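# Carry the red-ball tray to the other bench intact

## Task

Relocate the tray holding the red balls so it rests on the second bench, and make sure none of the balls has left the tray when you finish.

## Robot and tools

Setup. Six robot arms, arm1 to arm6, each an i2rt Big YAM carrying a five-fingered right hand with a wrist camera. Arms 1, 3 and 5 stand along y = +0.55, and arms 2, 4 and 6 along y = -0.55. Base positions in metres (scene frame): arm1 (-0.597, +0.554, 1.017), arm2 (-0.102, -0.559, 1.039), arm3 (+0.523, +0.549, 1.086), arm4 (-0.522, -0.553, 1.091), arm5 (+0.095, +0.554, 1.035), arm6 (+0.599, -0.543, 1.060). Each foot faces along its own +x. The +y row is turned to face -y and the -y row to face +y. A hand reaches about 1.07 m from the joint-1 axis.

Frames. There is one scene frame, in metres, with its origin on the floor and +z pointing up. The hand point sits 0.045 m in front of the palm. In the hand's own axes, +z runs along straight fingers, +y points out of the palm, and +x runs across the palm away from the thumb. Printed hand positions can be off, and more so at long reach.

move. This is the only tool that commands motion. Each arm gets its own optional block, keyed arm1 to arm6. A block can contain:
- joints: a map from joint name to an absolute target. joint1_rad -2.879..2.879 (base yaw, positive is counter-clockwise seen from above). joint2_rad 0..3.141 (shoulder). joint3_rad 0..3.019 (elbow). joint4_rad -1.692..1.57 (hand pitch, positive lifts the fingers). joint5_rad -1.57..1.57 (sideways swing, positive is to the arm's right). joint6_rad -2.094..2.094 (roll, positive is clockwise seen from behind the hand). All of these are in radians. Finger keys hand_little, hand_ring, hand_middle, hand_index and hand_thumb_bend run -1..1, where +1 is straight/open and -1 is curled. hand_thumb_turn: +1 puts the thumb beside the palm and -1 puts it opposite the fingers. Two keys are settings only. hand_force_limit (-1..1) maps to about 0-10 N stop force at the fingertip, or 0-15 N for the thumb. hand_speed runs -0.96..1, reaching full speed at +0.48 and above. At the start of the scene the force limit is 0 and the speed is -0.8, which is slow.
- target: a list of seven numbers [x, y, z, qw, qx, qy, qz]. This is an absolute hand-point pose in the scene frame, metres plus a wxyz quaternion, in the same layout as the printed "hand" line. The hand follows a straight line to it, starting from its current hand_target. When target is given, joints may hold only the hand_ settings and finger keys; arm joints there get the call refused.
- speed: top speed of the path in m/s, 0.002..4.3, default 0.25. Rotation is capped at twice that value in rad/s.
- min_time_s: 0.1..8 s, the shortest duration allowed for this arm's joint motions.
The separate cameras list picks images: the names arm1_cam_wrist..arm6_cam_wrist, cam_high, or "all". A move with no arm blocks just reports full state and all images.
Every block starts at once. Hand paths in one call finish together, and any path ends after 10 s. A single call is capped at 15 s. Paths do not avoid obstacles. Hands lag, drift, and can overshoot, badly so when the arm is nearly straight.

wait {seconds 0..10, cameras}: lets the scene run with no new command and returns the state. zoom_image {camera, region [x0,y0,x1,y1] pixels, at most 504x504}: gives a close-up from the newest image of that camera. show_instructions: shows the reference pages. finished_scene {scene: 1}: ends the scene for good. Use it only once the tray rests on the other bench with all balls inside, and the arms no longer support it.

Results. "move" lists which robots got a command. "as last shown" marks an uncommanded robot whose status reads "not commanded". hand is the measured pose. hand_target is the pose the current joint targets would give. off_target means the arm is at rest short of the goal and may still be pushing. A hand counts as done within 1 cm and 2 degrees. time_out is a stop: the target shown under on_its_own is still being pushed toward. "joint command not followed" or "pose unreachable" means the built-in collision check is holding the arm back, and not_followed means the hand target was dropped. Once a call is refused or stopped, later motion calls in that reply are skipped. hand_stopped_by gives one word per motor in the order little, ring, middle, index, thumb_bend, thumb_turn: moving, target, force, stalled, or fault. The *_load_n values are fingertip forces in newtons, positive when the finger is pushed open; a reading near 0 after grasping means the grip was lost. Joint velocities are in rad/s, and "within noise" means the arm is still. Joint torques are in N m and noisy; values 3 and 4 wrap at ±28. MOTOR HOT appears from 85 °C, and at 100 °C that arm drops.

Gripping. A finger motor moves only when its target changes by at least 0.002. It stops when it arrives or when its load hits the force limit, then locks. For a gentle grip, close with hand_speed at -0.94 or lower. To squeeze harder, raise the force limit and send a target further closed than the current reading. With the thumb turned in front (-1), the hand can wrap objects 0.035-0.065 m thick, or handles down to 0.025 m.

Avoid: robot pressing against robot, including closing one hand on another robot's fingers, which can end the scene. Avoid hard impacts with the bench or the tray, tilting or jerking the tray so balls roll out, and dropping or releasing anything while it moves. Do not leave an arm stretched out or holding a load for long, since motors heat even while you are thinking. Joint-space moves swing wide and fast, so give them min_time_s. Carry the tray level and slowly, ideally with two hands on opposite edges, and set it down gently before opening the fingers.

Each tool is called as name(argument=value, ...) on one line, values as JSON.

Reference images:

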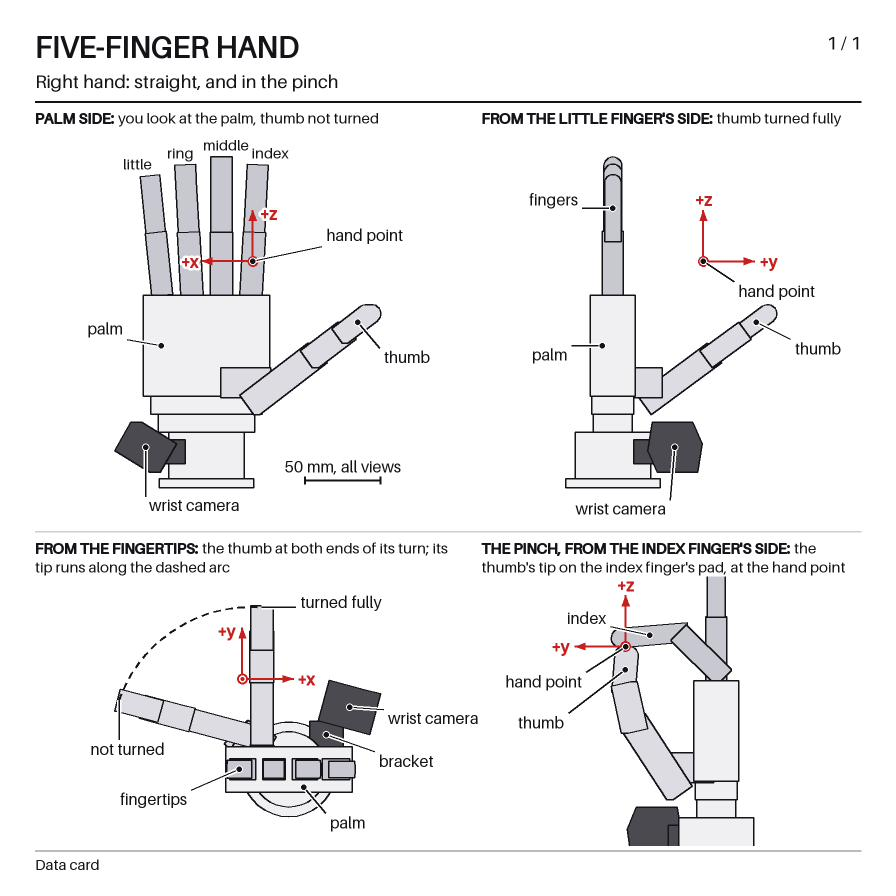

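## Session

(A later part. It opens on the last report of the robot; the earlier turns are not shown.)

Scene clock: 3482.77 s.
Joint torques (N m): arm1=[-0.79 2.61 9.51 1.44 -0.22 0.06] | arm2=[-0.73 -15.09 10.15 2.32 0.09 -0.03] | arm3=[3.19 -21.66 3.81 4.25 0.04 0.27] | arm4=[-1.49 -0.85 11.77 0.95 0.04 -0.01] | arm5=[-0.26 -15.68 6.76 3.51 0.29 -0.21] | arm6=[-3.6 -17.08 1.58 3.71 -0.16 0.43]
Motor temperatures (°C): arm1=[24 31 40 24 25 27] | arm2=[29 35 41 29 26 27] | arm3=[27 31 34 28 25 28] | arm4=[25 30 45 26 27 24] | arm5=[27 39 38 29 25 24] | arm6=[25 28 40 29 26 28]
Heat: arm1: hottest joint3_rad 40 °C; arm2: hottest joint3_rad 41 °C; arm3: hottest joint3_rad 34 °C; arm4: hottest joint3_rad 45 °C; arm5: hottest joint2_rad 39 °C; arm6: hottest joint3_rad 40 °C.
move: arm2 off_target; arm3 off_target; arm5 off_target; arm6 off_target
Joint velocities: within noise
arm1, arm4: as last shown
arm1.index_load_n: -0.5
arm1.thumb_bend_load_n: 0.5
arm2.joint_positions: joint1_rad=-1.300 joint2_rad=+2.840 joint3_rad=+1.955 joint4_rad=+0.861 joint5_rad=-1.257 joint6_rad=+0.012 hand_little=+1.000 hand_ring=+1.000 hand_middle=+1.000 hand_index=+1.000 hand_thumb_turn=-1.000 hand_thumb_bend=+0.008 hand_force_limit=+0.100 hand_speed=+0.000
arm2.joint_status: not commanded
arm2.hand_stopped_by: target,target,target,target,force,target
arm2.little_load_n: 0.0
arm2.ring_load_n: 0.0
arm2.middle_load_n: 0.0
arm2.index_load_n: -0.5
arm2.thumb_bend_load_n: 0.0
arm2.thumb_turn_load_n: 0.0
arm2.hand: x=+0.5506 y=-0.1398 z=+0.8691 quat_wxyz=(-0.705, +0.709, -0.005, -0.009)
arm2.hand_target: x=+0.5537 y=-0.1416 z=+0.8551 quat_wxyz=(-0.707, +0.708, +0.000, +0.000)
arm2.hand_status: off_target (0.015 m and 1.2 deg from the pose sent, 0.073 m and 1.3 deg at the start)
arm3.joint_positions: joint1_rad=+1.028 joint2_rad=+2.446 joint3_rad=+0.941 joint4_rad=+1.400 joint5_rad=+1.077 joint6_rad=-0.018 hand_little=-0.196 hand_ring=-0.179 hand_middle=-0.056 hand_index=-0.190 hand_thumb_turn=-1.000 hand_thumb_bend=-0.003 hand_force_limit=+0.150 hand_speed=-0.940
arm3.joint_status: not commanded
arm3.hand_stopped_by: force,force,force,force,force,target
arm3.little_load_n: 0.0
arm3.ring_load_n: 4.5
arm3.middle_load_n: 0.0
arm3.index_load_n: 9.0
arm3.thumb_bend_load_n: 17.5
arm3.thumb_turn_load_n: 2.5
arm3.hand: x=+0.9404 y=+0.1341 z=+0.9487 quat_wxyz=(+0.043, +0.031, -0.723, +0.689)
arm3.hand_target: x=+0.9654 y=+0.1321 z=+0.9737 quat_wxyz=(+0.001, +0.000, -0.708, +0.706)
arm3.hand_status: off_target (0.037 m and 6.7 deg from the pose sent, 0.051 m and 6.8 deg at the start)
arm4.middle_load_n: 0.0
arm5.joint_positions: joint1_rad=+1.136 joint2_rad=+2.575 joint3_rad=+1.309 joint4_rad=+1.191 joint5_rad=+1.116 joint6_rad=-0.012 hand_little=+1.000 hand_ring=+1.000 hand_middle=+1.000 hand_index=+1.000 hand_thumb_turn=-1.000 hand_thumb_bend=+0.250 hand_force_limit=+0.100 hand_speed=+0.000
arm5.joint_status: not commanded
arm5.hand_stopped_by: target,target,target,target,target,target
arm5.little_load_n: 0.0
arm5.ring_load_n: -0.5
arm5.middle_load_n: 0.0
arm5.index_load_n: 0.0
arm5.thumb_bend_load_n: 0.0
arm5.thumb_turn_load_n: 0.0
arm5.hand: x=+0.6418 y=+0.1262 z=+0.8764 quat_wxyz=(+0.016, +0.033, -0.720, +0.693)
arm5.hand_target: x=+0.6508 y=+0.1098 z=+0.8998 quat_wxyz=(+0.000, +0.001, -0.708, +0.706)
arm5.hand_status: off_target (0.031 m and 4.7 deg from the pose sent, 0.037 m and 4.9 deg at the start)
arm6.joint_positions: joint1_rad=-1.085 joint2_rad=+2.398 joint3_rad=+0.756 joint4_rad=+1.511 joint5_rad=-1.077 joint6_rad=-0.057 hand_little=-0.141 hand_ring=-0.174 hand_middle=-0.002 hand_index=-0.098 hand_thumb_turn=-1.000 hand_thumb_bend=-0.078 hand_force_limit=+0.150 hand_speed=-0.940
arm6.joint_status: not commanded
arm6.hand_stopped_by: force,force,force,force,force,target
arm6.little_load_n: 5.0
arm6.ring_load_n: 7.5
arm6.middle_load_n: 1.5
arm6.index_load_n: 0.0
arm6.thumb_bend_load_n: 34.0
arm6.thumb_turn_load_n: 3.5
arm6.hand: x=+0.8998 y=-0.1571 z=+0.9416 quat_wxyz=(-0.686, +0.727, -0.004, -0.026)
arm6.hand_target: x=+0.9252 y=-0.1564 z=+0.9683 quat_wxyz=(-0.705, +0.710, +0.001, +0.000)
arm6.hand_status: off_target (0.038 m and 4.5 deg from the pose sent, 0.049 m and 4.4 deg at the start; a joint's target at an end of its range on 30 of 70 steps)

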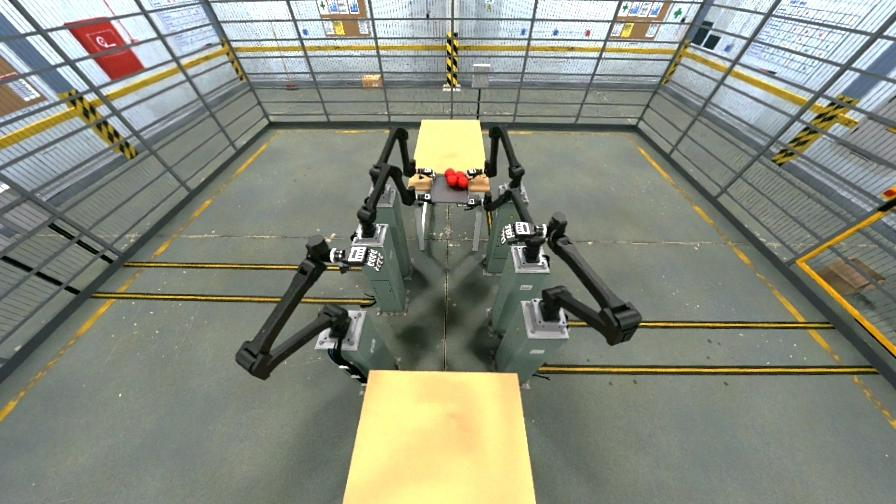

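move(arm2={"target":[0.552,-0.141,0.832,0.7071,-0.7071,0,0],"speed":0.05}, arm3={"target":[0.976,0.132,0.954,0,0,-0.7071,0.7071],"speed":0.03}, arm5={"target":[0.650,0.109,0.880,0,0,-0.7071,0.7071],"speed":0.03}, arm6={"target":[0.937,-0.156,0.949,0.7071,-0.7071,0,0],"speed":0.03}, cameras=["cam_high","arm3_cam_wrist"])

zoom_image(camera="cam_high", region=[380, 110, 490, 220])

Scene clock: 3495.63 s.
Joint torques (N m): arm1=[-0.5 2.37 9.55 1.58 -0.2 0.05] | arm2=[-0.73 -15.09 9.88 2.25 0.11 -0.03] | arm3=[1.85 -20.89 4.08 3.7 -0.07 0.2] | arm4=[-1.55 -0.91 11.77 0.94 0.05 -0.01] | arm5=[-1.55 -16.09 6.61 3.43 0.3 -0.17] | arm6=[-3.25 -15.5 2.11 2.78 0.25 0.4]
Motor temperatures (°C): arm1=[24 31 40 24 25 27] | arm2=[29 34 40 29 26 27] | arm3=[27 31 34 28 25 28] | arm4=[25 30 45 26 27 24] | arm5=[27 39 38 29 25 24] | arm6=[25 29 40 29 26 28]
Heat: arm1: hottest joint3_rad 40 °C; arm2: hottest joint3_rad 40 °C; arm3: hottest joint3_rad 34 °C; arm4: hottest joint3_rad 45 °C; arm5: hottest joint2_rad 39 °C; arm6: hottest joint3_rad 40 °C.
move: arm2 off_target; arm3 off_target; arm5 off_target; arm6 off_target
Joint velocities: within noise
arm1.joint_positions: joint1_rad=+1.120 joint2_rad=+0.378 joint3_rad=+0.728 joint4_rad=-0.329 joint5_rad=+1.101 joint6_rad=-0.011 hand_little=+0.100 hand_ring=+0.100 hand_middle=+0.100 hand_index=+0.100 hand_thumb_turn=-1.000 hand_thumb_bend=+0.250 hand_force_limit=+0.200 hand_speed=-0.700
arm1.joint_status: not commanded
arm1.hand_stopped_by: target,target,target,target,target,target
arm1.little_load_n: 0.0
arm1.ring_load_n: 0.0
arm1.middle_load_n: 0.0
arm1.index_load_n: 0.0
arm1.thumb_bend_load_n: 0.0
arm1.thumb_turn_load_n: 0.5
arm1.hand: x=-0.4524 y=+0.2987 z=+1.4232 quat_wxyz=(+0.002, -0.005, -0.705, +0.710)
arm1.hand_target: x=-0.4550 y=+0.2988 z=+1.4229 quat_wxyz=(+0.001, -0.008, -0.706, +0.709)
arm1.hand_status: not commanded
arm2.joint_positions: joint1_rad=-1.300 joint2_rad=+2.889 joint3_rad=+1.992 joint4_rad=+0.875 joint5_rad=-1.257 joint6_rad=+0.012 hand_little=+1.000 hand_ring=+1.000 hand_middle=+1.000 hand_index=+1.000 hand_thumb_turn=-1.000 hand_thumb_bend=+0.008 hand_force_limit=+0.100 hand_speed=+0.000
arm2.joint_status: not commanded
arm2.hand_stopped_by: target,target,target,target,force,target
arm2.little_load_n: 0.0
arm2.ring_load_n: 0.0
arm2.middle_load_n: 0.0
arm2.index_load_n: 0.0
arm2.thumb_bend_load_n: 0.0
arm2.thumb_turn_load_n: 0.0
arm2.hand: x=+0.5493 y=-0.1402 z=+0.8475 quat_wxyz=(-0.705, +0.709, -0.005, -0.008)
arm2.hand_target: x=+0.5510 y=-0.1414 z=+0.8329 quat_wxyz=(-0.707, +0.708, +0.000, +0.000)
arm2.hand_status: off_target (0.016 m and 1.1 deg from the pose sent, 0.037 m and 1.2 deg at the start)
arm3.joint_positions: joint1_rad=+1.045 joint2_rad=+2.495 joint3_rad=+0.990 joint4_rad=+1.418 joint5_rad=+1.091 joint6_rad=-0.018 hand_little=-0.196 hand_ring=-0.179 hand_middle=-0.056 hand_index=-0.190 hand_thumb_turn=-1.000 hand_thumb_bend=-0.003 hand_force_limit=+0.150 hand_speed=-0.940
arm3.joint_status: not commanded
arm3.hand_stopped_by: force,force,force,force,force,target
arm3.little_load_n: 0.0
arm3.ring_load_n: 3.5
arm3.middle_load_n: 0.0
arm3.index_load_n: 10.0
arm3.thumb_bend_load_n: 19.0
arm3.thumb_turn_load_n: 2.5
arm3.hand: x=+0.9538 y=+0.1358 z=+0.9357 quat_wxyz=(+0.037, +0.027, -0.719, +0.693)
arm3.hand_target: x=+0.9749 y=+0.1320 z=+0.9540 quat_wxyz=(+0.001, +0.000, -0.708, +0.707)
arm3.hand_status: off_target (0.029 m and 5.6 deg from the pose sent, 0.036 m and 6.7 deg at the start)
arm4.joint_positions: joint1_rad=-1.287 joint2_rad=+0.645 joint3_rad=+0.552 joint4_rad=+0.110 joint5_rad=-1.298 joint6_rad=+0.044 hand_little=+0.100 hand_ring=+0.100 hand_middle=+0.100 hand_index=+0.100 hand_thumb_turn=-1.000 hand_thumb_bend=+0.250 hand_force_limit=+0.100 hand_speed=-0.800
arm4.joint_status: not commanded
arm4.hand_stopped_by: target,target,target,target,target,target
arm4.little_load_n: 0.0
arm4.ring_load_n: 0.0
arm4.middle_load_n: 0.0
arm4.index_load_n: 0.0
arm4.thumb_bend_load_n: 0.0
arm4.thumb_turn_load_n: 0.0
arm4.hand: x=-0.3493 y=-0.2986 z=+1.4090 quat_wxyz=(-0.707, +0.707, -0.008, -0.012)
arm4.hand_target: x=-0.3477 y=-0.2996 z=+1.4209 quat_wxyz=(-0.708, +0.706, +0.000, -0.001)
arm4.hand_status: not commanded
arm5.joint_positions: joint1_rad=+1.136 joint2_rad=+2.624 joint3_rad=+1.335 joint4_rad=+1.214 joint5_rad=+1.116 joint6_rad=-0.012 hand_little=+1.000 hand_ring=+1.000 hand_middle=+1.000 hand_index=+1.000 hand_thumb_turn=-1.000 hand_thumb_bend=+0.250 hand_force_limit=+0.100 hand_speed=+0.000
arm5.joint_status: not commanded
arm5.hand_stopped_by: target,target,target,target,target,target
arm5.little_load_n: 0.0
arm5.ring_load_n: 0.0
arm5.middle_load_n: 0.0
arm5.index_load_n: 0.0
arm5.thumb_bend_load_n: 0.0
arm5.thumb_turn_load_n: 0.0
arm5.hand: x=+0.6405 y=+0.1270 z=+0.8562 quat_wxyz=(+0.016, +0.033, -0.720, +0.693)
arm5.hand_target: x=+0.6496 y=+0.1094 z=+0.8809 quat_wxyz=(+0.000, +0.000, -0.707, +0.707)
arm5.hand_status: off_target (0.031 m and 4.7 deg from the pose sent, 0.019 m and 4.7 deg at the start)
arm6.joint_positions: joint1_rad=-1.101 joint2_rad=+2.432 joint3_rad=+0.803 joint4_rad=+1.531 joint5_rad=-1.097 joint6_rad=-0.057 hand_little=-0.141 hand_ring=-0.174 hand_middle=-0.002 hand_index=-0.098 hand_thumb_turn=-1.000 hand_thumb_bend=-0.078 hand_force_limit=+0.150 hand_speed=-0.940
arm6.joint_status: not commanded
arm6.hand_stopped_by: force,force,force,force,force,target
arm6.little_load_n: 4.5
arm6.ring_load_n: 5.5
arm6.middle_load_n: 0.0
arm6.index_load_n: 0.0
arm6.thumb_bend_load_n: 27.5
arm6.thumb_turn_load_n: 4.0
arm6.hand: x=+0.9147 y=-0.1552 z=+0.9353 quat_wxyz=(-0.692, +0.721, +0.008, -0.018)
arm6.hand_target: x=+0.9362 y=-0.1559 z=+0.9485 quat_wxyz=(-0.704, +0.710, +0.001, -0.001)
arm6.hand_status: off_target (0.026 m and 3.2 deg from the pose sent, 0.038 m and 4.5 deg at the start; a joint's target at an end of its range on 35 of 40 steps)
pictures: arm3_cam_wrist, cam_high
arm3_cam_wrist: T_world_to_cam=[[-0.33385, -0.0144, -0.94252, 1.20808], [0.81397, 0.49986, -0.29596, -0.56226], [0.47539, -0.86599, -0.15516, -0.07609]] pos_world=[0.89716, 0.23255, 0.96042]

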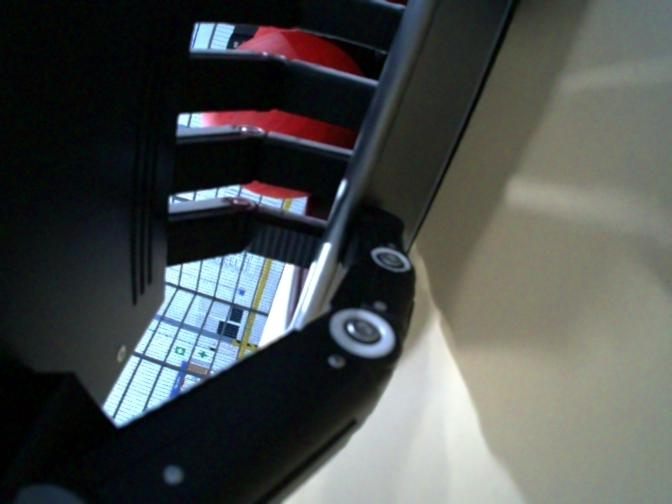

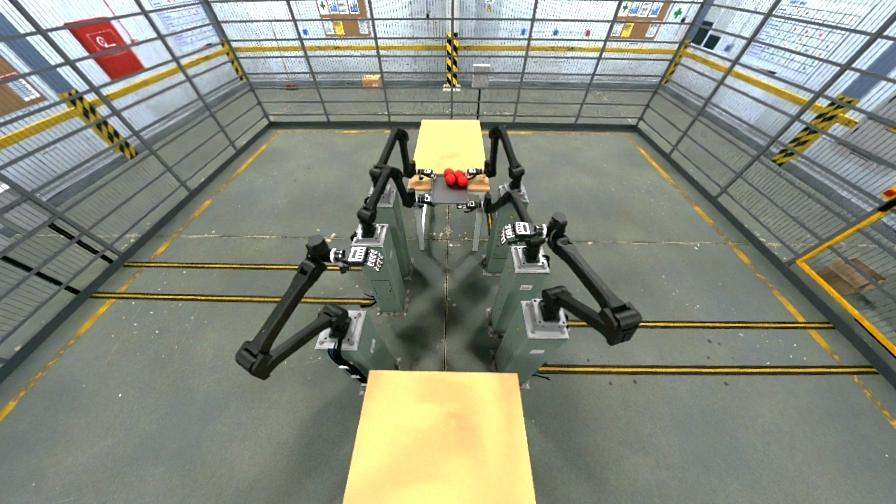

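Scaled by 4.582.

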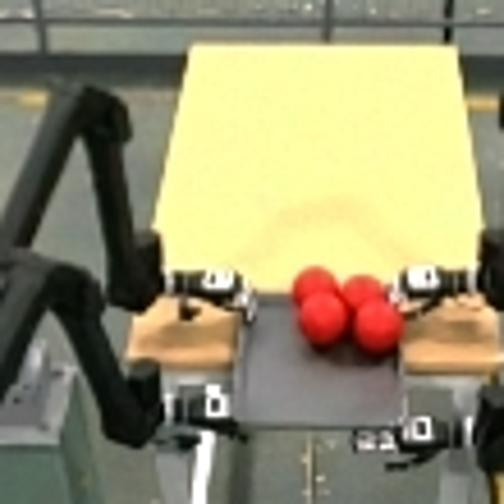

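zoom_image(camera="arm3_cam_wrist", region=[330, 0, 672, 400])

Scaled by 1.260 from the camera's image (finer frame: 960x720).

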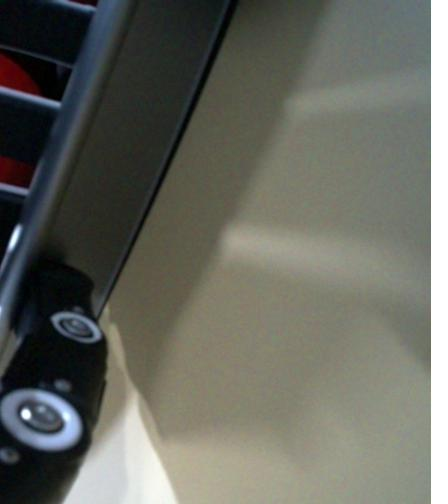

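move(arm2={"target":[0.552,-0.141,0.815,0.7071,-0.7071,0,0],"speed":0.05}, arm3={"target":[0.976,0.132,0.946,0,0,-0.7071,0.7071],"speed":0.03}, arm5={"target":[0.649,0.109,0.864,0,0,-0.7071,0.7071],"speed":0.03}, arm6={"target":[0.937,-0.156,0.941,0.7071,-0.7071,0,0],"speed":0.03}, cameras=["cam_high","arm3_cam_wrist","arm6_cam_wrist"])

zoom_image(camera="cam_high", region=[380, 110, 490, 220])

Scene clock: 3515.47 s.
Joint torques (N m): arm1=[-0.56 2.26 9.55 1.5 -0.21 0.06] | arm2=[-0.67 -15.38 9.99 2.33 0.09 -0.03] | arm3=[2.2 -19.55 4.48 3.47 -0.29 0.21] | arm4=[-1.55 -0.85 11.77 0.94 0.05 -0.01] | arm5=[-1.26 -15.21 6.57 3.1 0.13 -0.18] | arm6=[-2.9 -14.8 2.14 2.4 0.4 0.33]
Motor temperatures (°C): arm1=[24 31 40 24 25 27] | arm2=[29 35 41 29 26 27] | arm3=[27 30 34 28 25 28] | arm4=[25 30 46 26 27 24] | arm5=[27 39 37 29 25 24] | arm6=[25 30 39 29 26 28]
Heat: arm1: hottest joint3_rad 40 °C; arm2: hottest joint3_rad 41 °C; arm3: hottest joint3_rad 34 °C; arm4: hottest joint3_rad 46 °C; arm5: hottest joint2_rad 39 °C; arm6: hottest joint3_rad 39 °C.
move: arm2 off_target; arm3 off_target; arm5 off_target; arm6 off_target
Joint velocities: within noise
arm1, arm4: as last shown
arm1.thumb_turn_load_n: 0.0
arm2.joint_positions: joint1_rad=-1.300 joint2_rad=+2.934 joint3_rad=+2.035 joint4_rad=+0.875 joint5_rad=-1.256 joint6_rad=+0.012 hand_little=+1.000 hand_ring=+1.000 hand_middle=+1.000 hand_index=+1.000 hand_thumb_turn=-1.000 hand_thumb_bend=+0.008 hand_force_limit=+0.100 hand_speed=+0.000
arm2.joint_status: not commanded
arm2.hand_stopped_by: target,target,target,target,force,target
arm2.little_load_n: 0.0
arm2.ring_load_n: 0.0
arm2.middle_load_n: 0.0
arm2.index_load_n: 0.0
arm2.thumb_bend_load_n: 0.0
arm2.thumb_turn_load_n: 0.0
arm2.hand: x=+0.5502 y=-0.1401 z=+0.8299 quat_wxyz=(-0.705, +0.709, -0.006, -0.008)
arm2.hand_target: x=+0.5513 y=-0.1413 z=+0.8158 quat_wxyz=(-0.707, +0.708, +0.000, +0.000)
arm2.hand_status: off_target (0.015 m and 1.2 deg from the pose sent, 0.033 m and 1.1 deg at the start)
arm3.joint_positions: joint1_rad=+1.048 joint2_rad=+2.507 joint3_rad=+1.001 joint4_rad=+1.437 joint5_rad=+1.093 joint6_rad=-0.014 hand_little=-0.196 hand_ring=-0.179 hand_middle=-0.056 hand_index=-0.190 hand_thumb_turn=-1.000 hand_thumb_bend=-0.003 hand_force_limit=+0.150 hand_speed=-0.940
arm3.joint_status: not commanded
arm3.hand_stopped_by: force,force,force,force,force,target
arm3.little_load_n: 0.0
arm3.ring_load_n: 3.5
arm3.middle_load_n: 0.0
arm3.index_load_n: 9.0
arm3.thumb_bend_load_n: 18.0
arm3.thumb_turn_load_n: 2.0
arm3.hand: x=+0.9575 y=+0.1358 z=+0.9347 quat_wxyz=(+0.030, +0.021, -0.717, +0.696)
arm3.hand_target: x=+0.9762 y=+0.1328 z=+0.9463 quat_wxyz=(-0.002, +0.000, -0.708, +0.707)
arm3.hand_status: off_target (0.022 m and 4.5 deg from the pose sent, 0.025 m and 5.6 deg at the start)
arm4.little_load_n: -0.5
arm5.joint_positions: joint1_rad=+1.136 joint2_rad=+2.654 joint3_rad=+1.359 joint4_rad=+1.237 joint5_rad=+1.119 joint6_rad=-0.012 hand_little=+1.000 hand_ring=+1.000 hand_middle=+1.000 hand_index=+1.000 hand_thumb_turn=-1.000 hand_thumb_bend=+0.250 hand_force_limit=+0.100 hand_speed=+0.000
arm5.joint_status: not commanded
arm5.hand_stopped_by: target,target,target,target,target,target
arm5.little_load_n: 0.0
arm5.ring_load_n: 0.0
arm5.middle_load_n: -0.5
arm5.index_load_n: 0.0
arm5.thumb_bend_load_n: 0.0
arm5.thumb_turn_load_n: 0.0
arm5.hand: x=+0.6429 y=+0.1256 z=+0.8485 quat_wxyz=(+0.011, +0.026, -0.717, +0.696)
arm5.hand_target: x=+0.6488 y=+0.1097 z=+0.8645 quat_wxyz=(+0.000, +0.000, -0.707, +0.707)
arm5.hand_status: off_target (0.024 m and 3.6 deg from the pose sent, 0.021 m and 4.7 deg at the start)
arm6.joint_positions: joint1_rad=-1.105 joint2_rad=+2.441 joint3_rad=+0.814 joint4_rad=+1.539 joint5_rad=-1.101 joint6_rad=-0.057 hand_little=-0.140 hand_ring=-0.174 hand_middle=-0.002 hand_index=-0.098 hand_thumb_turn=-1.000 hand_thumb_bend=-0.078 hand_force_limit=+0.150 hand_speed=-0.940
arm6.joint_status: not commanded
arm6.hand_stopped_by: force,force,force,force,force,target
arm6.little_load_n: 5.5
arm6.ring_load_n: 6.5
arm6.middle_load_n: 1.0
arm6.index_load_n: 0.0
arm6.thumb_bend_load_n: 27.0
arm6.thumb_turn_load_n: 3.0
arm6.hand: x=+0.9183 y=-0.1554 z=+0.9335 quat_wxyz=(-0.694, +0.720, +0.010, -0.015)
arm6.hand_target: x=+0.9368 y=-0.1559 z=+0.9411 quat_wxyz=(-0.702, +0.712, +0.001, -0.001)
arm6.hand_status: off_target (0.020 m and 2.9 deg from the pose sent, 0.023 m and 3.2 deg at the start; a joint's target at an end of its range on 40 of 42 steps)
pictures: arm3_cam_wrist, arm6_cam_wrist, cam_high
arm3_cam_wrist: T_world_to_cam=[[-0.31691, -0.02256, -0.94819, 1.19854], [0.81844, 0.49868, -0.28541, -0.57952], [0.47928, -0.86649, -0.13958, -0.09623]] pos_world=[0.90026, 0.23265, 0.9576]
arm6_cam_wrist: T_world_to_cam=[[0.30063, -0.0118, -0.95367, 0.60855], [-0.78398, -0.5725, -0.24006, 0.85273], [-0.54314, 0.81982, -0.18136, 0.90983]] pos_world=[0.97973, -0.25054, 0.95007]

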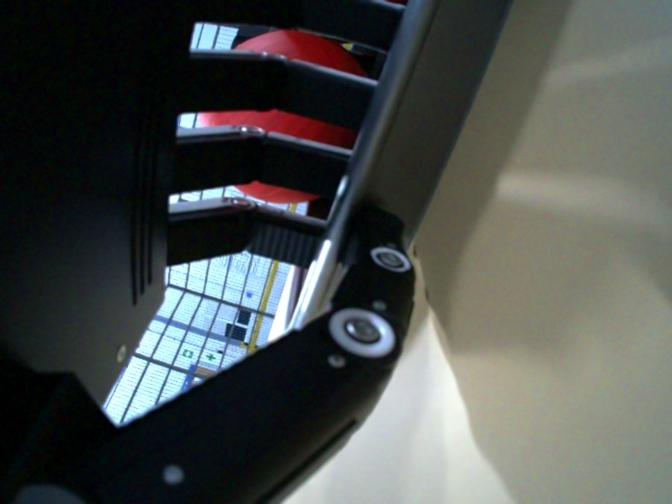

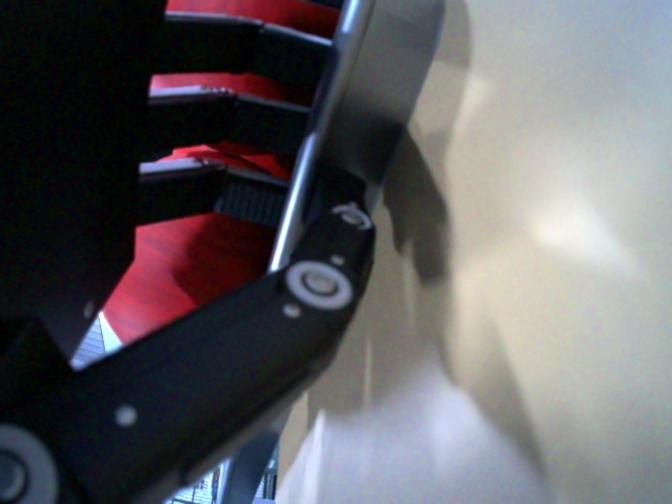

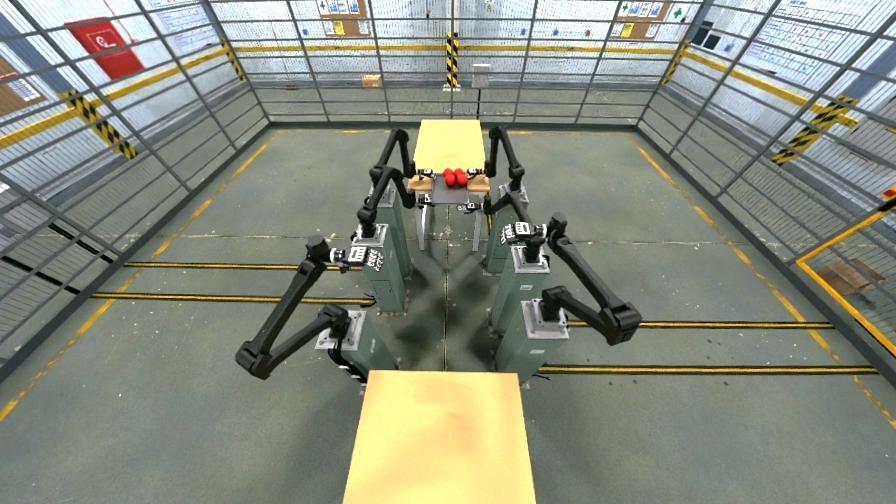

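Scaled by 4.582.

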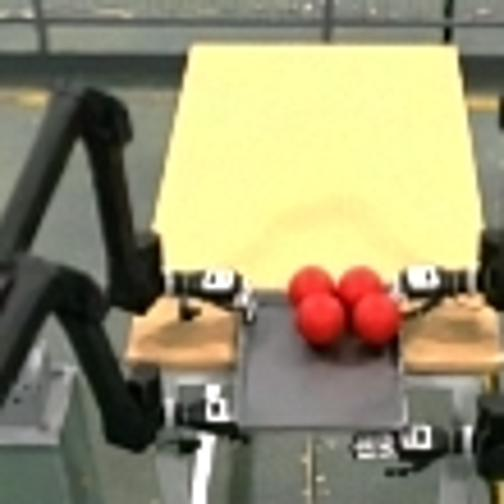

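move(arm2={"target":[0.552,-0.141,0.800,0.7071,-0.7071,0,0],"speed":0.05}, arm3={"target":[0.972,0.132,0.940,0,0,-0.7071,0.7071],"speed":0.03}, arm5={"target":[0.649,0.109,0.850,0,0,-0.7071,0.7071],"speed":0.03}, arm6={"target":[0.934,-0.156,0.937,0.7071,-0.7071,0,0],"speed":0.03}, cameras=["cam_high"])

zoom_image(camera="cam_high", region=[380, 110, 490, 220])

Scene clock: 3524.37 s.
Joint torques (N m): arm1=[-0.5 2.55 9.47 1.52 -0.22 0.03] | arm2=[-0.62 -15.38 10.03 2.32 0.08 -0.04] | arm3=[2.14 -18.43 3.85 3.19 -0.35 0.13] | arm4=[-1.55 -0.85 11.78 0.94 0.05 -0.01] | arm5=[-0.79 -15.21 6.13 2.78 -0.02 -0.17] | arm6=[-2.49 -14.45 1.85 2.25 0.54 0.27]
Motor temperatures (°C): arm1=[24 31 41 24 25 27] | arm2=[29 36 41 29 26 27] | arm3=[27 30 34 28 25 28] | arm4=[25 30 46 26 27 24] | arm5=[27 39 37 29 25 24] | arm6=[25 30 39 29 26 28]
Heat: arm1: hottest joint3_rad 41 °C; arm2: hottest joint3_rad 41 °C; arm3: hottest joint3_rad 34 °C; arm4: hottest joint3_rad 46 °C; arm5: hottest joint2_rad 39 °C; arm6: hottest joint3_rad 39 °C.
move: arm2 off_target; arm3 off_target; arm5 off_target; arm6 off_target
Joint velocities: within noise
arm1, arm4: as last shown
arm2.joint_positions: joint1_rad=-1.300 joint2_rad=+2.975 joint3_rad=+2.075 joint4_rad=+0.875 joint5_rad=-1.256 joint6_rad=+0.012 hand_little=+1.000 hand_ring=+1.000 hand_middle=+1.000 hand_index=+1.000 hand_thumb_turn=-1.000 hand_thumb_bend=+0.008 hand_force_limit=+0.100 hand_speed=+0.000
arm2.joint_status: not commanded
arm2.hand_stopped_by: target,target,target,target,force,target
arm2.little_load_n: 0.0
arm2.ring_load_n: 0.0
arm2.middle_load_n: 0.0
arm2.index_load_n: 0.0
arm2.thumb_bend_load_n: 0.0
arm2.thumb_turn_load_n: 0.0
arm2.hand: x=+0.5501 y=-0.1402 z=+0.8134 quat_wxyz=(-0.705, +0.709, -0.006, -0.009)
arm2.hand_target: x=+0.5506 y=-0.1416 z=+0.7994 quat_wxyz=(-0.706, +0.708, -0.001, +0.000)
arm2.hand_status: off_target (0.014 m and 1.3 deg from the pose sent, 0.030 m and 1.2 deg at the start)
arm3.joint_positions: joint1_rad=+1.050 joint2_rad=+2.516 joint3_rad=+1.006 joint4_rad=+1.457 joint5_rad=+1.093 joint6_rad=-0.018 hand_little=-0.196 hand_ring=-0.179 hand_middle=-0.056 hand_index=-0.190 hand_thumb_turn=-1.000 hand_thumb_bend=-0.003 hand_force_limit=+0.150 hand_speed=-0.940
arm3.joint_status: not commanded
arm3.hand_stopped_by: force,force,force,force,force,target
arm3.little_load_n: 0.0
arm3.ring_load_n: 4.0
arm3.middle_load_n: 0.0
arm3.index_load_n: 8.5
arm3.thumb_bend_load_n: 17.5
arm3.thumb_turn_load_n: 2.0
arm3.hand: x=+0.9587 y=+0.1360 z=+0.9341 quat_wxyz=(+0.025, +0.018, -0.715, +0.699)
arm3.hand_target: x=+0.9724 y=+0.1327 z=+0.9399 quat_wxyz=(+0.000, +0.001, -0.707, +0.707)
arm3.hand_status: off_target (0.015 m and 3.8 deg from the pose sent, 0.016 m and 4.5 deg at the start)
arm4.little_load_n: 0.0
arm5.joint_positions: joint1_rad=+1.133 joint2_rad=+2.677 joint3_rad=+1.387 joint4_rad=+1.255 joint5_rad=+1.130 joint6_rad=-0.012 hand_little=+1.000 hand_ring=+1.000 hand_middle=+1.000 hand_index=+1.000 hand_thumb_turn=-1.000 hand_thumb_bend=+0.250 hand_force_limit=+0.100 hand_speed=+0.000
arm5.joint_status: not commanded
arm5.hand_stopped_by: target,target,target,target,target,target
arm5.little_load_n: 0.0
arm5.ring_load_n: 0.0
arm5.middle_load_n: 0.0
arm5.index_load_n: 0.0
arm5.thumb_bend_load_n: 0.0
arm5.thumb_turn_load_n: 0.0
arm5.hand: x=+0.6449 y=+0.1211 z=+0.8447 quat_wxyz=(+0.008, +0.014, -0.714, +0.700)
arm5.hand_target: x=+0.6464 y=+0.1085 z=+0.8498 quat_wxyz=(+0.003, -0.003, -0.708, +0.707)
arm5.hand_status: off_target (0.014 m and 2.2 deg from the pose sent, 0.018 m and 3.6 deg at the start)
arm6.joint_positions: joint1_rad=-1.107 joint2_rad=+2.443 joint3_rad=+0.816 joint4_rad=+1.542 joint5_rad=-1.101 joint6_rad=-0.057 hand_little=-0.140 hand_ring=-0.174 hand_middle=-0.002 hand_index=-0.098 hand_thumb_turn=-1.000 hand_thumb_bend=-0.078 hand_force_limit=+0.150 hand_speed=-0.940
arm6.joint_status: not commanded
arm6.hand_stopped_by: force,force,force,force,force,target
arm6.little_load_n: 6.0
arm6.ring_load_n: 6.5
arm6.middle_load_n: 0.5
arm6.index_load_n: 0.0
arm6.thumb_bend_load_n: 26.0
arm6.thumb_turn_load_n: 2.5
arm6.hand: x=+0.9194 y=-0.1556 z=+0.9335 quat_wxyz=(-0.695, +0.719, +0.011, -0.013)
arm6.hand_target: x=+0.9341 y=-0.1560 z=+0.9374 quat_wxyz=(-0.701, +0.713, +0.002, -0.001)
arm6.hand_status: off_target (0.015 m and 2.8 deg from the pose sent, 0.016 m and 2.9 deg at the start; a joint's target at an end of its range on 38 of 39 steps)

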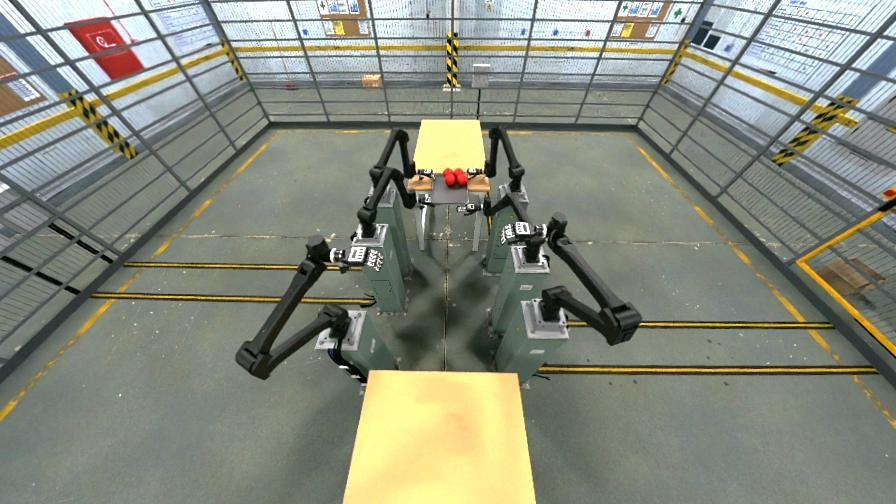

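Scaled by 4.582.

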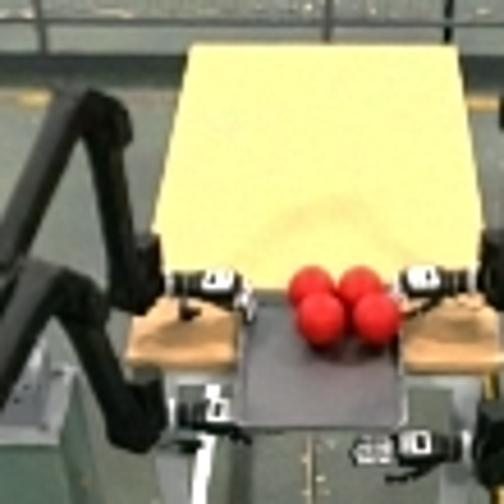

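move(arm2={"target":[0.400,-0.160,0.82,0.7071,-0.7071,0,0],"speed":0.12}, arm5={"target":[0.645,0.109,0.835,0,0,-0.7071,0.7071],"speed":0.03}, cameras=["cam_high"])

zoom_image(camera="cam_high", region=[380, 110, 490, 220])

Scene clock: 3545.73 s.
Joint torques (N m): arm1=[-0.67 2.37 9.47 1.4 -0.21 0.06] | arm2=[-0.21 -14.97 3.33 2.36 0.11 -0.01] | arm3=[1.61 -18.43 3.74 3.17 -0.39 0.16] | arm4=[-1.61 -0.85 11.77 0.92 0.04 -0.01] | arm5=[-0.44 -14.56 5.86 2.7 -0.21 -0.21] | arm6=[-2.49 -14.45 1.78 2.25 0.53 0.27]
Motor temperatures (°C): arm1=[24 31 41 24 25 27] | arm2=[29 34 42 29 26 27] | arm3=[27 31 34 28 25 28] | arm4=[25 30 46 26 27 24] | arm5=[27 39 36 29 25 24] | arm6=[25 29 38 29 27 28]
Heat: arm1: hottest joint3_rad 41 °C; arm2: hottest joint3_rad 42 °C; arm3: hottest joint3_rad 34 °C; arm4: hottest joint3_rad 46 °C; arm5: hottest joint2_rad 39 °C; arm6: hottest joint3_rad 38 °C.
move: arm2 done; arm5 done
Joint velocities: within noise
arm1, arm3, arm4, arm6: as last shown
arm2.joint_positions: joint1_rad=-1.258 joint2_rad=+2.774 joint3_rad=+1.451 joint4_rad=+1.295 joint5_rad=-1.207 joint6_rad=+0.012 hand_little=+1.000 hand_ring=+1.000 hand_middle=+1.000 hand_index=+1.000 hand_thumb_turn=-1.000 hand_thumb_bend=+0.008 hand_force_limit=+0.100 hand_speed=+0.000
arm2.joint_status: not commanded
arm2.hand_stopped_by: target,target,target,target,force,target
arm2.little_load_n: 0.0
arm2.ring_load_n: 0.0
arm2.middle_load_n: 0.0
arm2.index_load_n: 0.0
arm2.thumb_bend_load_n: 0.5
arm2.thumb_turn_load_n: 0.0
arm2.hand: x=+0.4003 y=-0.1651 z=+0.8163 quat_wxyz=(-0.704, +0.710, -0.010, -0.007)
arm2.hand_target: x=+0.4007 y=-0.1615 z=+0.8224 quat_wxyz=(-0.707, +0.707, +0.000, +0.001)
arm2.hand_status: done (0.006 m and 1.5 deg from the pose sent, 0.152 m and 1.3 deg at the start)
arm3.joint_positions: joint1_rad=+1.051 joint2_rad=+2.516 joint3_rad=+1.009 joint4_rad=+1.457 joint5_rad=+1.093 joint6_rad=-0.018 hand_little=-0.196 hand_ring=-0.179 hand_middle=-0.056 hand_index=-0.190 hand_thumb_turn=-1.000 hand_thumb_bend=-0.003 hand_force_limit=+0.150 hand_speed=-0.940
arm3.ring_load_n: 3.5
arm3.index_load_n: 9.0
arm3.thumb_bend_load_n: 17.0
arm3.hand: x=+0.9606 y=+0.1360 z=+0.9348 quat_wxyz=(+0.024, +0.018, -0.714, +0.699)
arm3.hand_target: x=+0.9732 y=+0.1333 z=+0.9405 quat_wxyz=(+0.000, +0.002, -0.707, +0.707)
arm5.joint_positions: joint1_rad=+1.110 joint2_rad=+2.709 joint3_rad=+1.407 joint4_rad=+1.272 joint5_rad=+1.119 joint6_rad=-0.012 hand_little=+1.000 hand_ring=+1.000 hand_middle=+1.000 hand_index=+1.000 hand_thumb_turn=-1.000 hand_thumb_bend=+0.250 hand_force_limit=+0.100 hand_speed=+0.000
arm5.joint_status: not commanded
arm5.hand_stopped_by: target,target,target,target,target,target
arm5.little_load_n: 0.0
arm5.ring_load_n: 0.0
arm5.middle_load_n: 0.0
arm5.index_load_n: 0.0
arm5.thumb_bend_load_n: 0.0
arm5.thumb_turn_load_n: 0.0
arm5.hand: x=+0.6362 y=+0.1094 z=+0.8322 quat_wxyz=(+0.011, +0.008, -0.713, +0.701)
arm5.hand_target: x=+0.6407 y=+0.1029 z=+0.8350 quat_wxyz=(+0.003, -0.002, -0.708, +0.707)
arm5.hand_status: done (0.009 m and 1.9 deg from the pose sent, 0.016 m and 2.2 deg at the start)
arm6.joint_positions: joint1_rad=-1.107 joint2_rad=+2.443 joint3_rad=+0.817 joint4_rad=+1.542 joint5_rad=-1.101 joint6_rad=-0.057 hand_little=-0.141 hand_ring=-0.174 hand_middle=-0.002 hand_index=-0.098 hand_thumb_turn=-1.000 hand_thumb_bend=-0.078 hand_force_limit=+0.150 hand_speed=-0.940
arm6.little_load_n: 5.0
arm6.hand: x=+0.9200 y=-0.1553 z=+0.9336 quat_wxyz=(-0.695, +0.719, +0.011, -0.013)
arm6.hand_target: x=+0.9344 y=-0.1558 z=+0.9375 quat_wxyz=(-0.701, +0.713, +0.002, -0.001)

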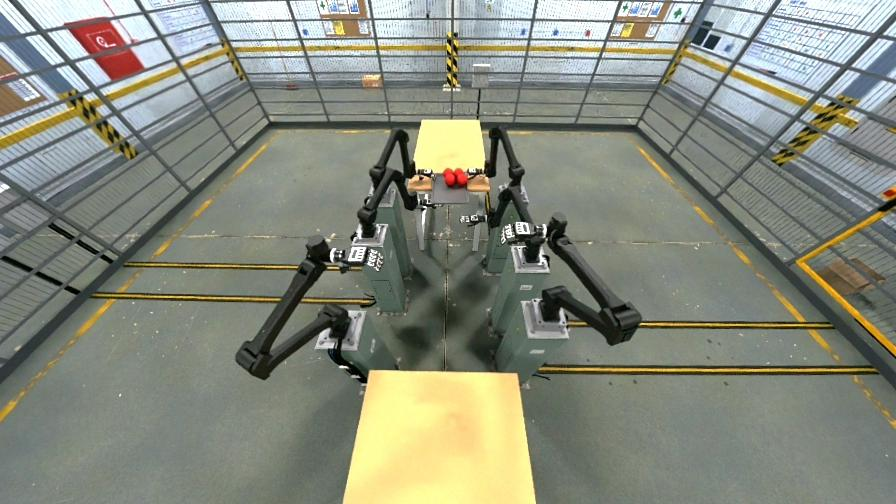

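Scaled by 4.582.

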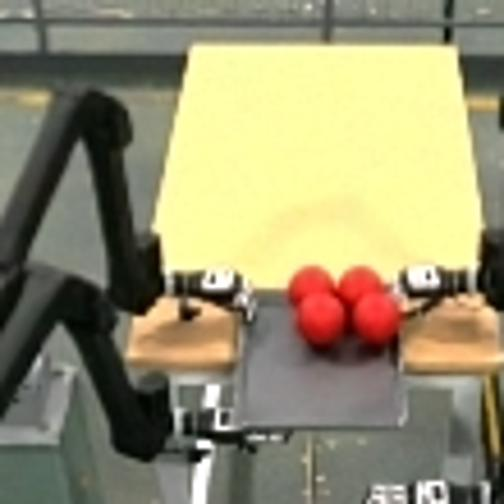

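move(arm5={"target":[0.630,0.109,0.812,0,0,-0.7071,0.7071],"speed":0.06}, arm2={"target":[0.360,-0.20,1.15,0.7071,-0.7071,0,0],"speed":0.15})

move(arm5={"target":[0.420,0.15,0.822,0,0,-0.7071,0.7071],"speed":0.12}, arm2={"target":[0.200,-0.25,1.35,0.7071,-0.7071,0,0],"speed":0.2}, cameras=["cam_high"])

zoom_image(camera="cam_high", region=[380, 110, 490, 220])

Scene clock: 3557.00 s.
Joint torques (N m): arm1=[-0.38 2.2 9.55 1.42 -0.23 0.04] | arm2=[-1.08 -11.34 6.94 0.91 -0.07 -0.04] | arm3=[1.9 -19.19 3.66 3.21 -0.39 0.11] | arm4=[-1.61 -0.85 11.77 0.94 0.04 0] | arm5=[-0.67 -13.86 4.98 2.93 -0.2 -0.17] | arm6=[-2.49 -14.45 1.78 2.25 0.54 0.27]
Motor temperatures (°C): arm1=[24 31 41 24 25 27] | arm2=[29 34 39 29 26 27] | arm3=[27 31 33 28 25 28] | arm4=[25 30 46 26 27 24] | arm5=[27 39 36 29 25 24] | arm6=[25 29 38 29 27 28]
Heat: arm1: hottest joint3_rad 41 °C; arm2: hottest joint3_rad 39 °C; arm3: hottest joint3_rad 33 °C; arm4: hottest joint3_rad 46 °C; arm5: hottest joint2_rad 39 °C; arm6: hottest joint3_rad 38 °C.
move: arm2 done; arm5 done
Joint velocities: within noise
arm1, arm3, arm4, arm6: as last shown
arm1.ring_load_n: -0.5
arm2.joint_positions: joint1_rad=-1.288 joint2_rad=+1.920 joint3_rad=+1.018 joint4_rad=+0.918 joint5_rad=-1.249 joint6_rad=+0.023 hand_little=+1.000 hand_ring=+1.000 hand_middle=+1.000 hand_index=+1.000 hand_thumb_turn=-1.000 hand_thumb_bend=+0.008 hand_force_limit=+0.100 hand_speed=+0.000
arm2.joint_status: not commanded
arm2.hand_stopped_by: target,target,target,target,force,target
arm2.little_load_n: 0.0
arm2.ring_load_n: 0.0
arm2.middle_load_n: 0.0
arm2.index_load_n: 0.0
arm2.thumb_bend_load_n: 0.0
arm2.thumb_turn_load_n: 0.0
arm2.hand: x=+0.3613 y=-0.1941 z=+1.1518 quat_wxyz=(-0.709, +0.705, +0.006, -0.001)
arm2.hand_target: x=+0.3620 y=-0.1992 z=+1.1500 quat_wxyz=(-0.708, +0.707, +0.001, -0.001)
arm2.hand_status: done (0.006 m and 0.8 deg from the pose sent, 0.338 m and 1.5 deg at the start)
arm3.index_load_n: 9.5
arm5.joint_positions: joint1_rad=+1.110 joint2_rad=+2.758 joint3_rad=+1.407 joint4_rad=+1.323 joint5_rad=+1.116 joint6_rad=-0.012 hand_little=+1.000 hand_ring=+1.000 hand_middle=+1.000 hand_index=+1.000 hand_thumb_turn=-1.000 hand_thumb_bend=+0.250 hand_force_limit=+0.100 hand_speed=+0.000
arm5.joint_status: not commanded
arm5.hand_stopped_by: target,target,target,target,target,target
arm5.little_load_n: 0.0
arm5.ring_load_n: 0.0
arm5.middle_load_n: 0.0
arm5.index_load_n: 0.0
arm5.thumb_bend_load_n: 0.0
arm5.thumb_turn_load_n: 0.0
arm5.hand: x=+0.6248 y=+0.1157 z=+0.8094 quat_wxyz=(+0.010, +0.008, -0.713, +0.701)
arm5.hand_target: x=+0.6287 y=+0.1092 z=+0.8121 quat_wxyz=(+0.001, -0.002, -0.707, +0.707)
arm5.hand_status: done (0.009 m and 1.8 deg from the pose sent, 0.021 m and 1.9 deg at the start)
arm6.middle_load_n: 1.0
pictures: none

Scene clock: 3559.73 s.
Joint torques (N m): arm1=[-0.56 2.61 9.59 1.51 -0.23 0.05] | arm2=[-0.67 -4.07 10.76 0.79 0.13 -0.05] | arm3=[2.43 -18.78 3.64 3.34 -0.38 0.18] | arm4=[-1.55 -0.85 11.77 0.91 0.05 -0.01] | arm5=[-0.26 -12.86 -1.13 2.89 -0.08 0.05] | arm6=[-2.49 -14.45 1.78 2.24 0.53 0.27]
Motor temperatures (°C): arm1=[24 31 41 24 25 27] | arm2=[29 34 39 29 26 27] | arm3=[27 31 33 28 26 28] | arm4=[25 30 46 26 27 24] | arm5=[27 39 35 29 25 24] | arm6=[25 29 38 29 27 28]
Heat: arm1: hottest joint3_rad 41 °C; arm2: hottest joint3_rad 39 °C; arm3: hottest joint3_rad 33 °C; arm4: hottest joint3_rad 46 °C; arm5: hottest joint2_rad 39 °C; arm6: hottest joint3_rad 38 °C.
move: arm2 done; arm5 off_target
Joint velocities: within noise
arm1, arm3, arm4, arm6: as last shown
arm1.ring_load_n: 0.0
arm2.joint_positions: joint1_rad=-1.288 joint2_rad=+1.153 joint3_rad=+0.779 joint4_rad=+0.379 joint5_rad=-1.253 joint6_rad=+0.026 hand_little=+1.000 hand_ring=+1.000 hand_middle=+1.000 hand_index=+1.000 hand_thumb_turn=-1.000 hand_thumb_bend=+0.008 hand_force_limit=+0.100 hand_speed=+0.000
arm2.joint_status: not commanded
arm2.hand_stopped_by: target,target,target,target,force,target
arm2.little_load_n: 0.0
arm2.ring_load_n: 0.0
arm2.middle_load_n: 0.0
arm2.index_load_n: 0.0
arm2.thumb_bend_load_n: 0.0
arm2.thumb_turn_load_n: 0.0
arm2.hand: x=+0.1997 y=-0.2489 z=+1.3494 quat_wxyz=(-0.708, +0.706, +0.002, -0.007)
arm2.hand_target: x=+0.2014 y=-0.2503 z=+1.3504 quat_wxyz=(-0.707, +0.707, +0.003, -0.001)
arm2.hand_status: done (0.001 m and 0.8 deg from the pose sent, 0.262 m and 0.8 deg at the start)
arm5.joint_positions: joint1_rad=+0.957 joint2_rad=+2.637 joint3_rad=+0.845 joint4_rad=+1.528 joint5_rad=+0.993 joint6_rad=+0.154 hand_little=+1.000 hand_ring=+1.000 hand_middle=+1.000 hand_index=+1.000 hand_thumb_turn=-1.000 hand_thumb_bend=+0.250 hand_force_limit=+0.100 hand_speed=+0.000
arm5.joint_status: not commanded
arm5.hand_stopped_by: target,target,target,target,target,target
arm5.little_load_n: 0.0
arm5.ring_load_n: 0.0
arm5.middle_load_n: 0.0
arm5.index_load_n: -0.5
arm5.thumb_bend_load_n: 0.0
arm5.thumb_turn_load_n: 0.0
arm5.hand: x=+0.4221 y=+0.1555 z=+0.8097 quat_wxyz=(+0.034, +0.004, -0.758, +0.652)
arm5.hand_target: x=+0.4267 y=+0.1490 z=+0.8255 quat_wxyz=(+0.017, -0.015, -0.750, +0.661)
arm5.hand_status: off_target (0.014 m and 9.4 deg from the pose sent, 0.208 m and 1.8 deg at the start; a joint's target at an end of its range on 59 of 82 steps)
arm6.ring_load_n: 6.0

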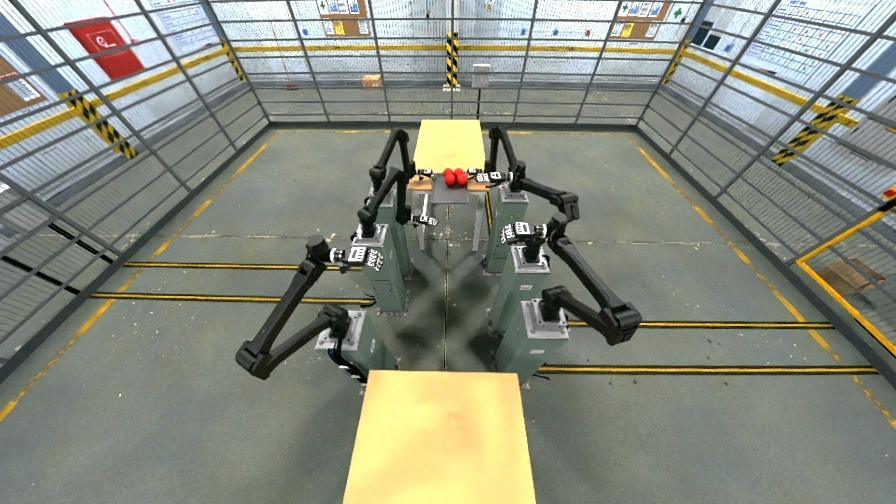

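Scaled by 4.582.

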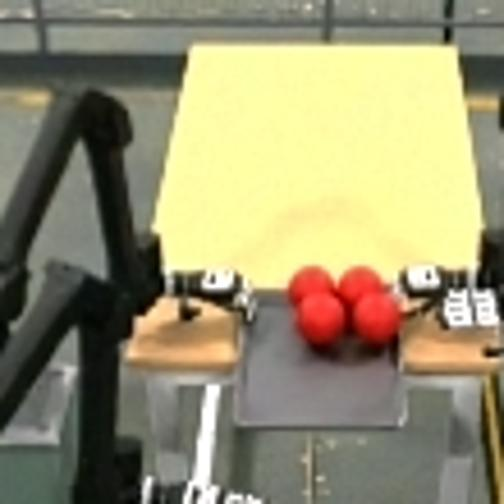

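move(arm5={"target":[0.38,0.22,1.10,0,0,-0.7071,0.7071],"speed":0.12}, arm3={"target":[1.033,0.133,0.946,0,0,-0.7071,0.7071],"speed":0.04}, arm6={"target":[0.994,-0.156,0.944,0.7071,-0.7071,0,0],"speed":0.04}, cameras=["cam_high"])

zoom_image(camera="cam_high", region=[380, 110, 490, 220])

Scene clock: 3575.50 s.
Joint torques (N m): arm1=[-0.32 1.96 9.43 1.42 -0.21 0.05] | arm2=[-0.67 -4.19 10.71 0.85 0.12 -0.1] | arm3=[2.2 -21.54 5.46 1.43 -0.26 0.17] | arm4=[-1.55 -0.85 11.77 0.96 0.05 0] | arm5=[0.62 -8.23 2.37 0.54 0.02 -0.21] | arm6=[-2.96 -16.73 3.45 0.47 0.28 0.34]
Motor temperatures (°C): arm1=[24 31 41 24 25 27] | arm2=[29 33 40 29 26 27] | arm3=[27 31 33 28 26 28] | arm4=[25 30 46 26 27 24] | arm5=[27 39 34 29 25 24] | arm6=[25 29 38 29 27 28]
Heat: arm1: hottest joint3_rad 41 °C; arm2: hottest joint3_rad 40 °C; arm3: hottest joint3_rad 33 °C; arm4: hottest joint3_rad 46 °C; arm5: hottest joint2_rad 39 °C; arm6: hottest joint3_rad 38 °C.
move: arm3 off_target; arm5 done; arm6 off_target
Joint velocities: within noise
arm1, arm2, arm4: as last shown
arm2.joint_positions: joint1_rad=-1.288 joint2_rad=+1.153 joint3_rad=+0.779 joint4_rad=+0.378 joint5_rad=-1.253 joint6_rad=+0.026 hand_little=+1.000 hand_ring=+1.000 hand_middle=+1.000 hand_index=+1.000 hand_thumb_turn=-1.000 hand_thumb_bend=+0.008 hand_force_limit=+0.100 hand_speed=+0.000
arm2.thumb_bend_load_n: 0.5
arm2.hand: x=+0.1996 y=-0.2489 z=+1.3493 quat_wxyz=(-0.708, +0.706, +0.002, -0.007)
arm2.hand_target: x=+0.2013 y=-0.2503 z=+1.3503 quat_wxyz=(-0.707, +0.707, +0.002, -0.002)
arm3.joint_positions: joint1_rad=+1.104 joint2_rad=+2.539 joint3_rad=+1.147 joint4_rad=+1.362 joint5_rad=+1.143 joint6_rad=-0.018 hand_little=-0.196 hand_ring=-0.180 hand_middle=-0.056 hand_index=-0.190 hand_thumb_turn=-1.000 hand_thumb_bend=-0.003 hand_force_limit=+0.150 hand_speed=-0.940
arm3.joint_status: not commanded
arm3.hand_stopped_by: force,force,force,force,force,target
arm3.little_load_n: 0.0
arm3.ring_load_n: 2.5
arm3.middle_load_n: 0.0
arm3.index_load_n: 10.0
arm3.thumb_bend_load_n: 16.0
arm3.thumb_turn_load_n: 2.5
arm3.hand: x=+1.0158 y=+0.1372 z=+0.9363 quat_wxyz=(+0.017, +0.012, -0.710, +0.703)
arm3.hand_target: x=+1.0340 y=+0.1356 z=+0.9446 quat_wxyz=(-0.001, +0.003, -0.707, +0.707)
arm3.hand_status: off_target (0.020 m and 2.5 deg from the pose sent, 0.073 m and 3.6 deg at the start)
arm4.index_load_n: -0.5
arm5.joint_positions: joint1_rad=+1.064 joint2_rad=+1.719 joint3_rad=+0.333 joint4_rad=+1.395 joint5_rad=+1.079 joint6_rad=-0.019 hand_little=+1.000 hand_ring=+1.000 hand_middle=+1.000 hand_index=+1.000 hand_thumb_turn=-1.000 hand_thumb_bend=+0.250 hand_force_limit=+0.100 hand_speed=+0.000
arm5.joint_status: not commanded
arm5.hand_stopped_by: target,target,target,target,target,target
arm5.little_load_n: 0.0
arm5.ring_load_n: 0.0
arm5.middle_load_n: 0.0
arm5.index_load_n: 0.0
arm5.thumb_bend_load_n: 0.0
arm5.thumb_turn_load_n: 0.0
arm5.hand: x=+0.3758 y=+0.2187 z=+1.0967 quat_wxyz=(+0.004, -0.004, -0.708, +0.707)
arm5.hand_target: x=+0.3763 y=+0.2220 z=+1.0985 quat_wxyz=(+0.006, +0.002, -0.708, +0.706)
arm5.hand_status: done (0.006 m and 0.6 deg from the pose sent, 0.300 m and 9.4 deg at the start; a joint's target at an end of its range on 49 of 101 steps)
arm6.joint_positions: joint1_rad=-1.160 joint2_rad=+2.464 joint3_rad=+0.944 joint4_rad=+1.482 joint5_rad=-1.152 joint6_rad=-0.036 hand_little=-0.141 hand_ring=-0.174 hand_middle=-0.002 hand_index=-0.098 hand_thumb_turn=-1.000 hand_thumb_bend=-0.078 hand_force_limit=+0.150 hand_speed=-0.940
arm6.joint_status: not commanded
arm6.hand_stopped_by: force,force,force,force,force,target
arm6.little_load_n: 3.0
arm6.ring_load_n: 5.0
arm6.middle_load_n: 0.0
arm6.index_load_n: 0.0
arm6.thumb_bend_load_n: 23.0
arm6.thumb_turn_load_n: 2.5
arm6.hand: x=+0.9721 y=-0.1537 z=+0.9343 quat_wxyz=(-0.703, +0.711, +0.016, -0.005)
arm6.hand_target: x=+0.9929 y=-0.1555 z=+0.9429 quat_wxyz=(-0.707, +0.707, +0.001, +0.000)
arm6.hand_status: off_target (0.024 m and 2.1 deg from the pose sent, 0.075 m and 2.8 deg at the start)

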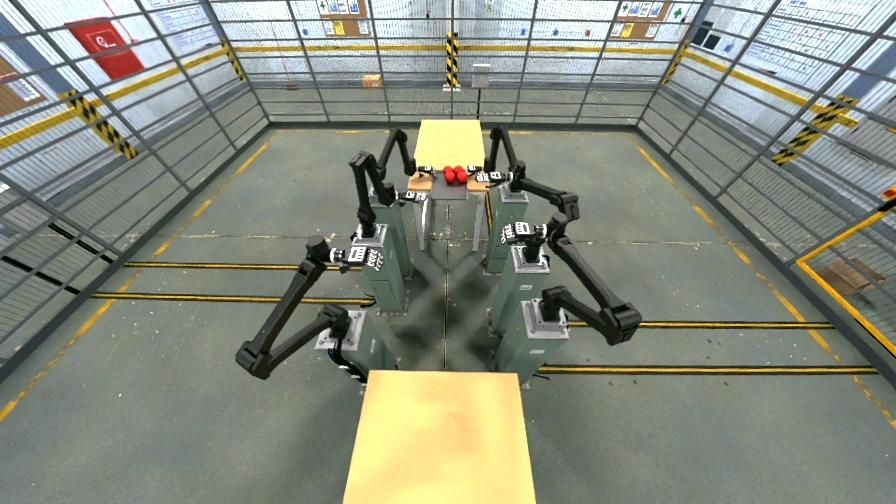

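Scaled by 4.582.

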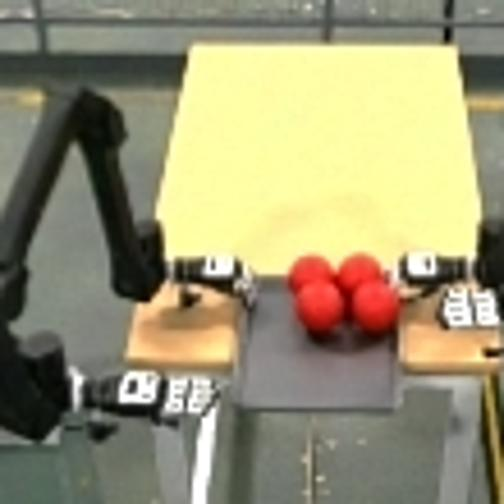

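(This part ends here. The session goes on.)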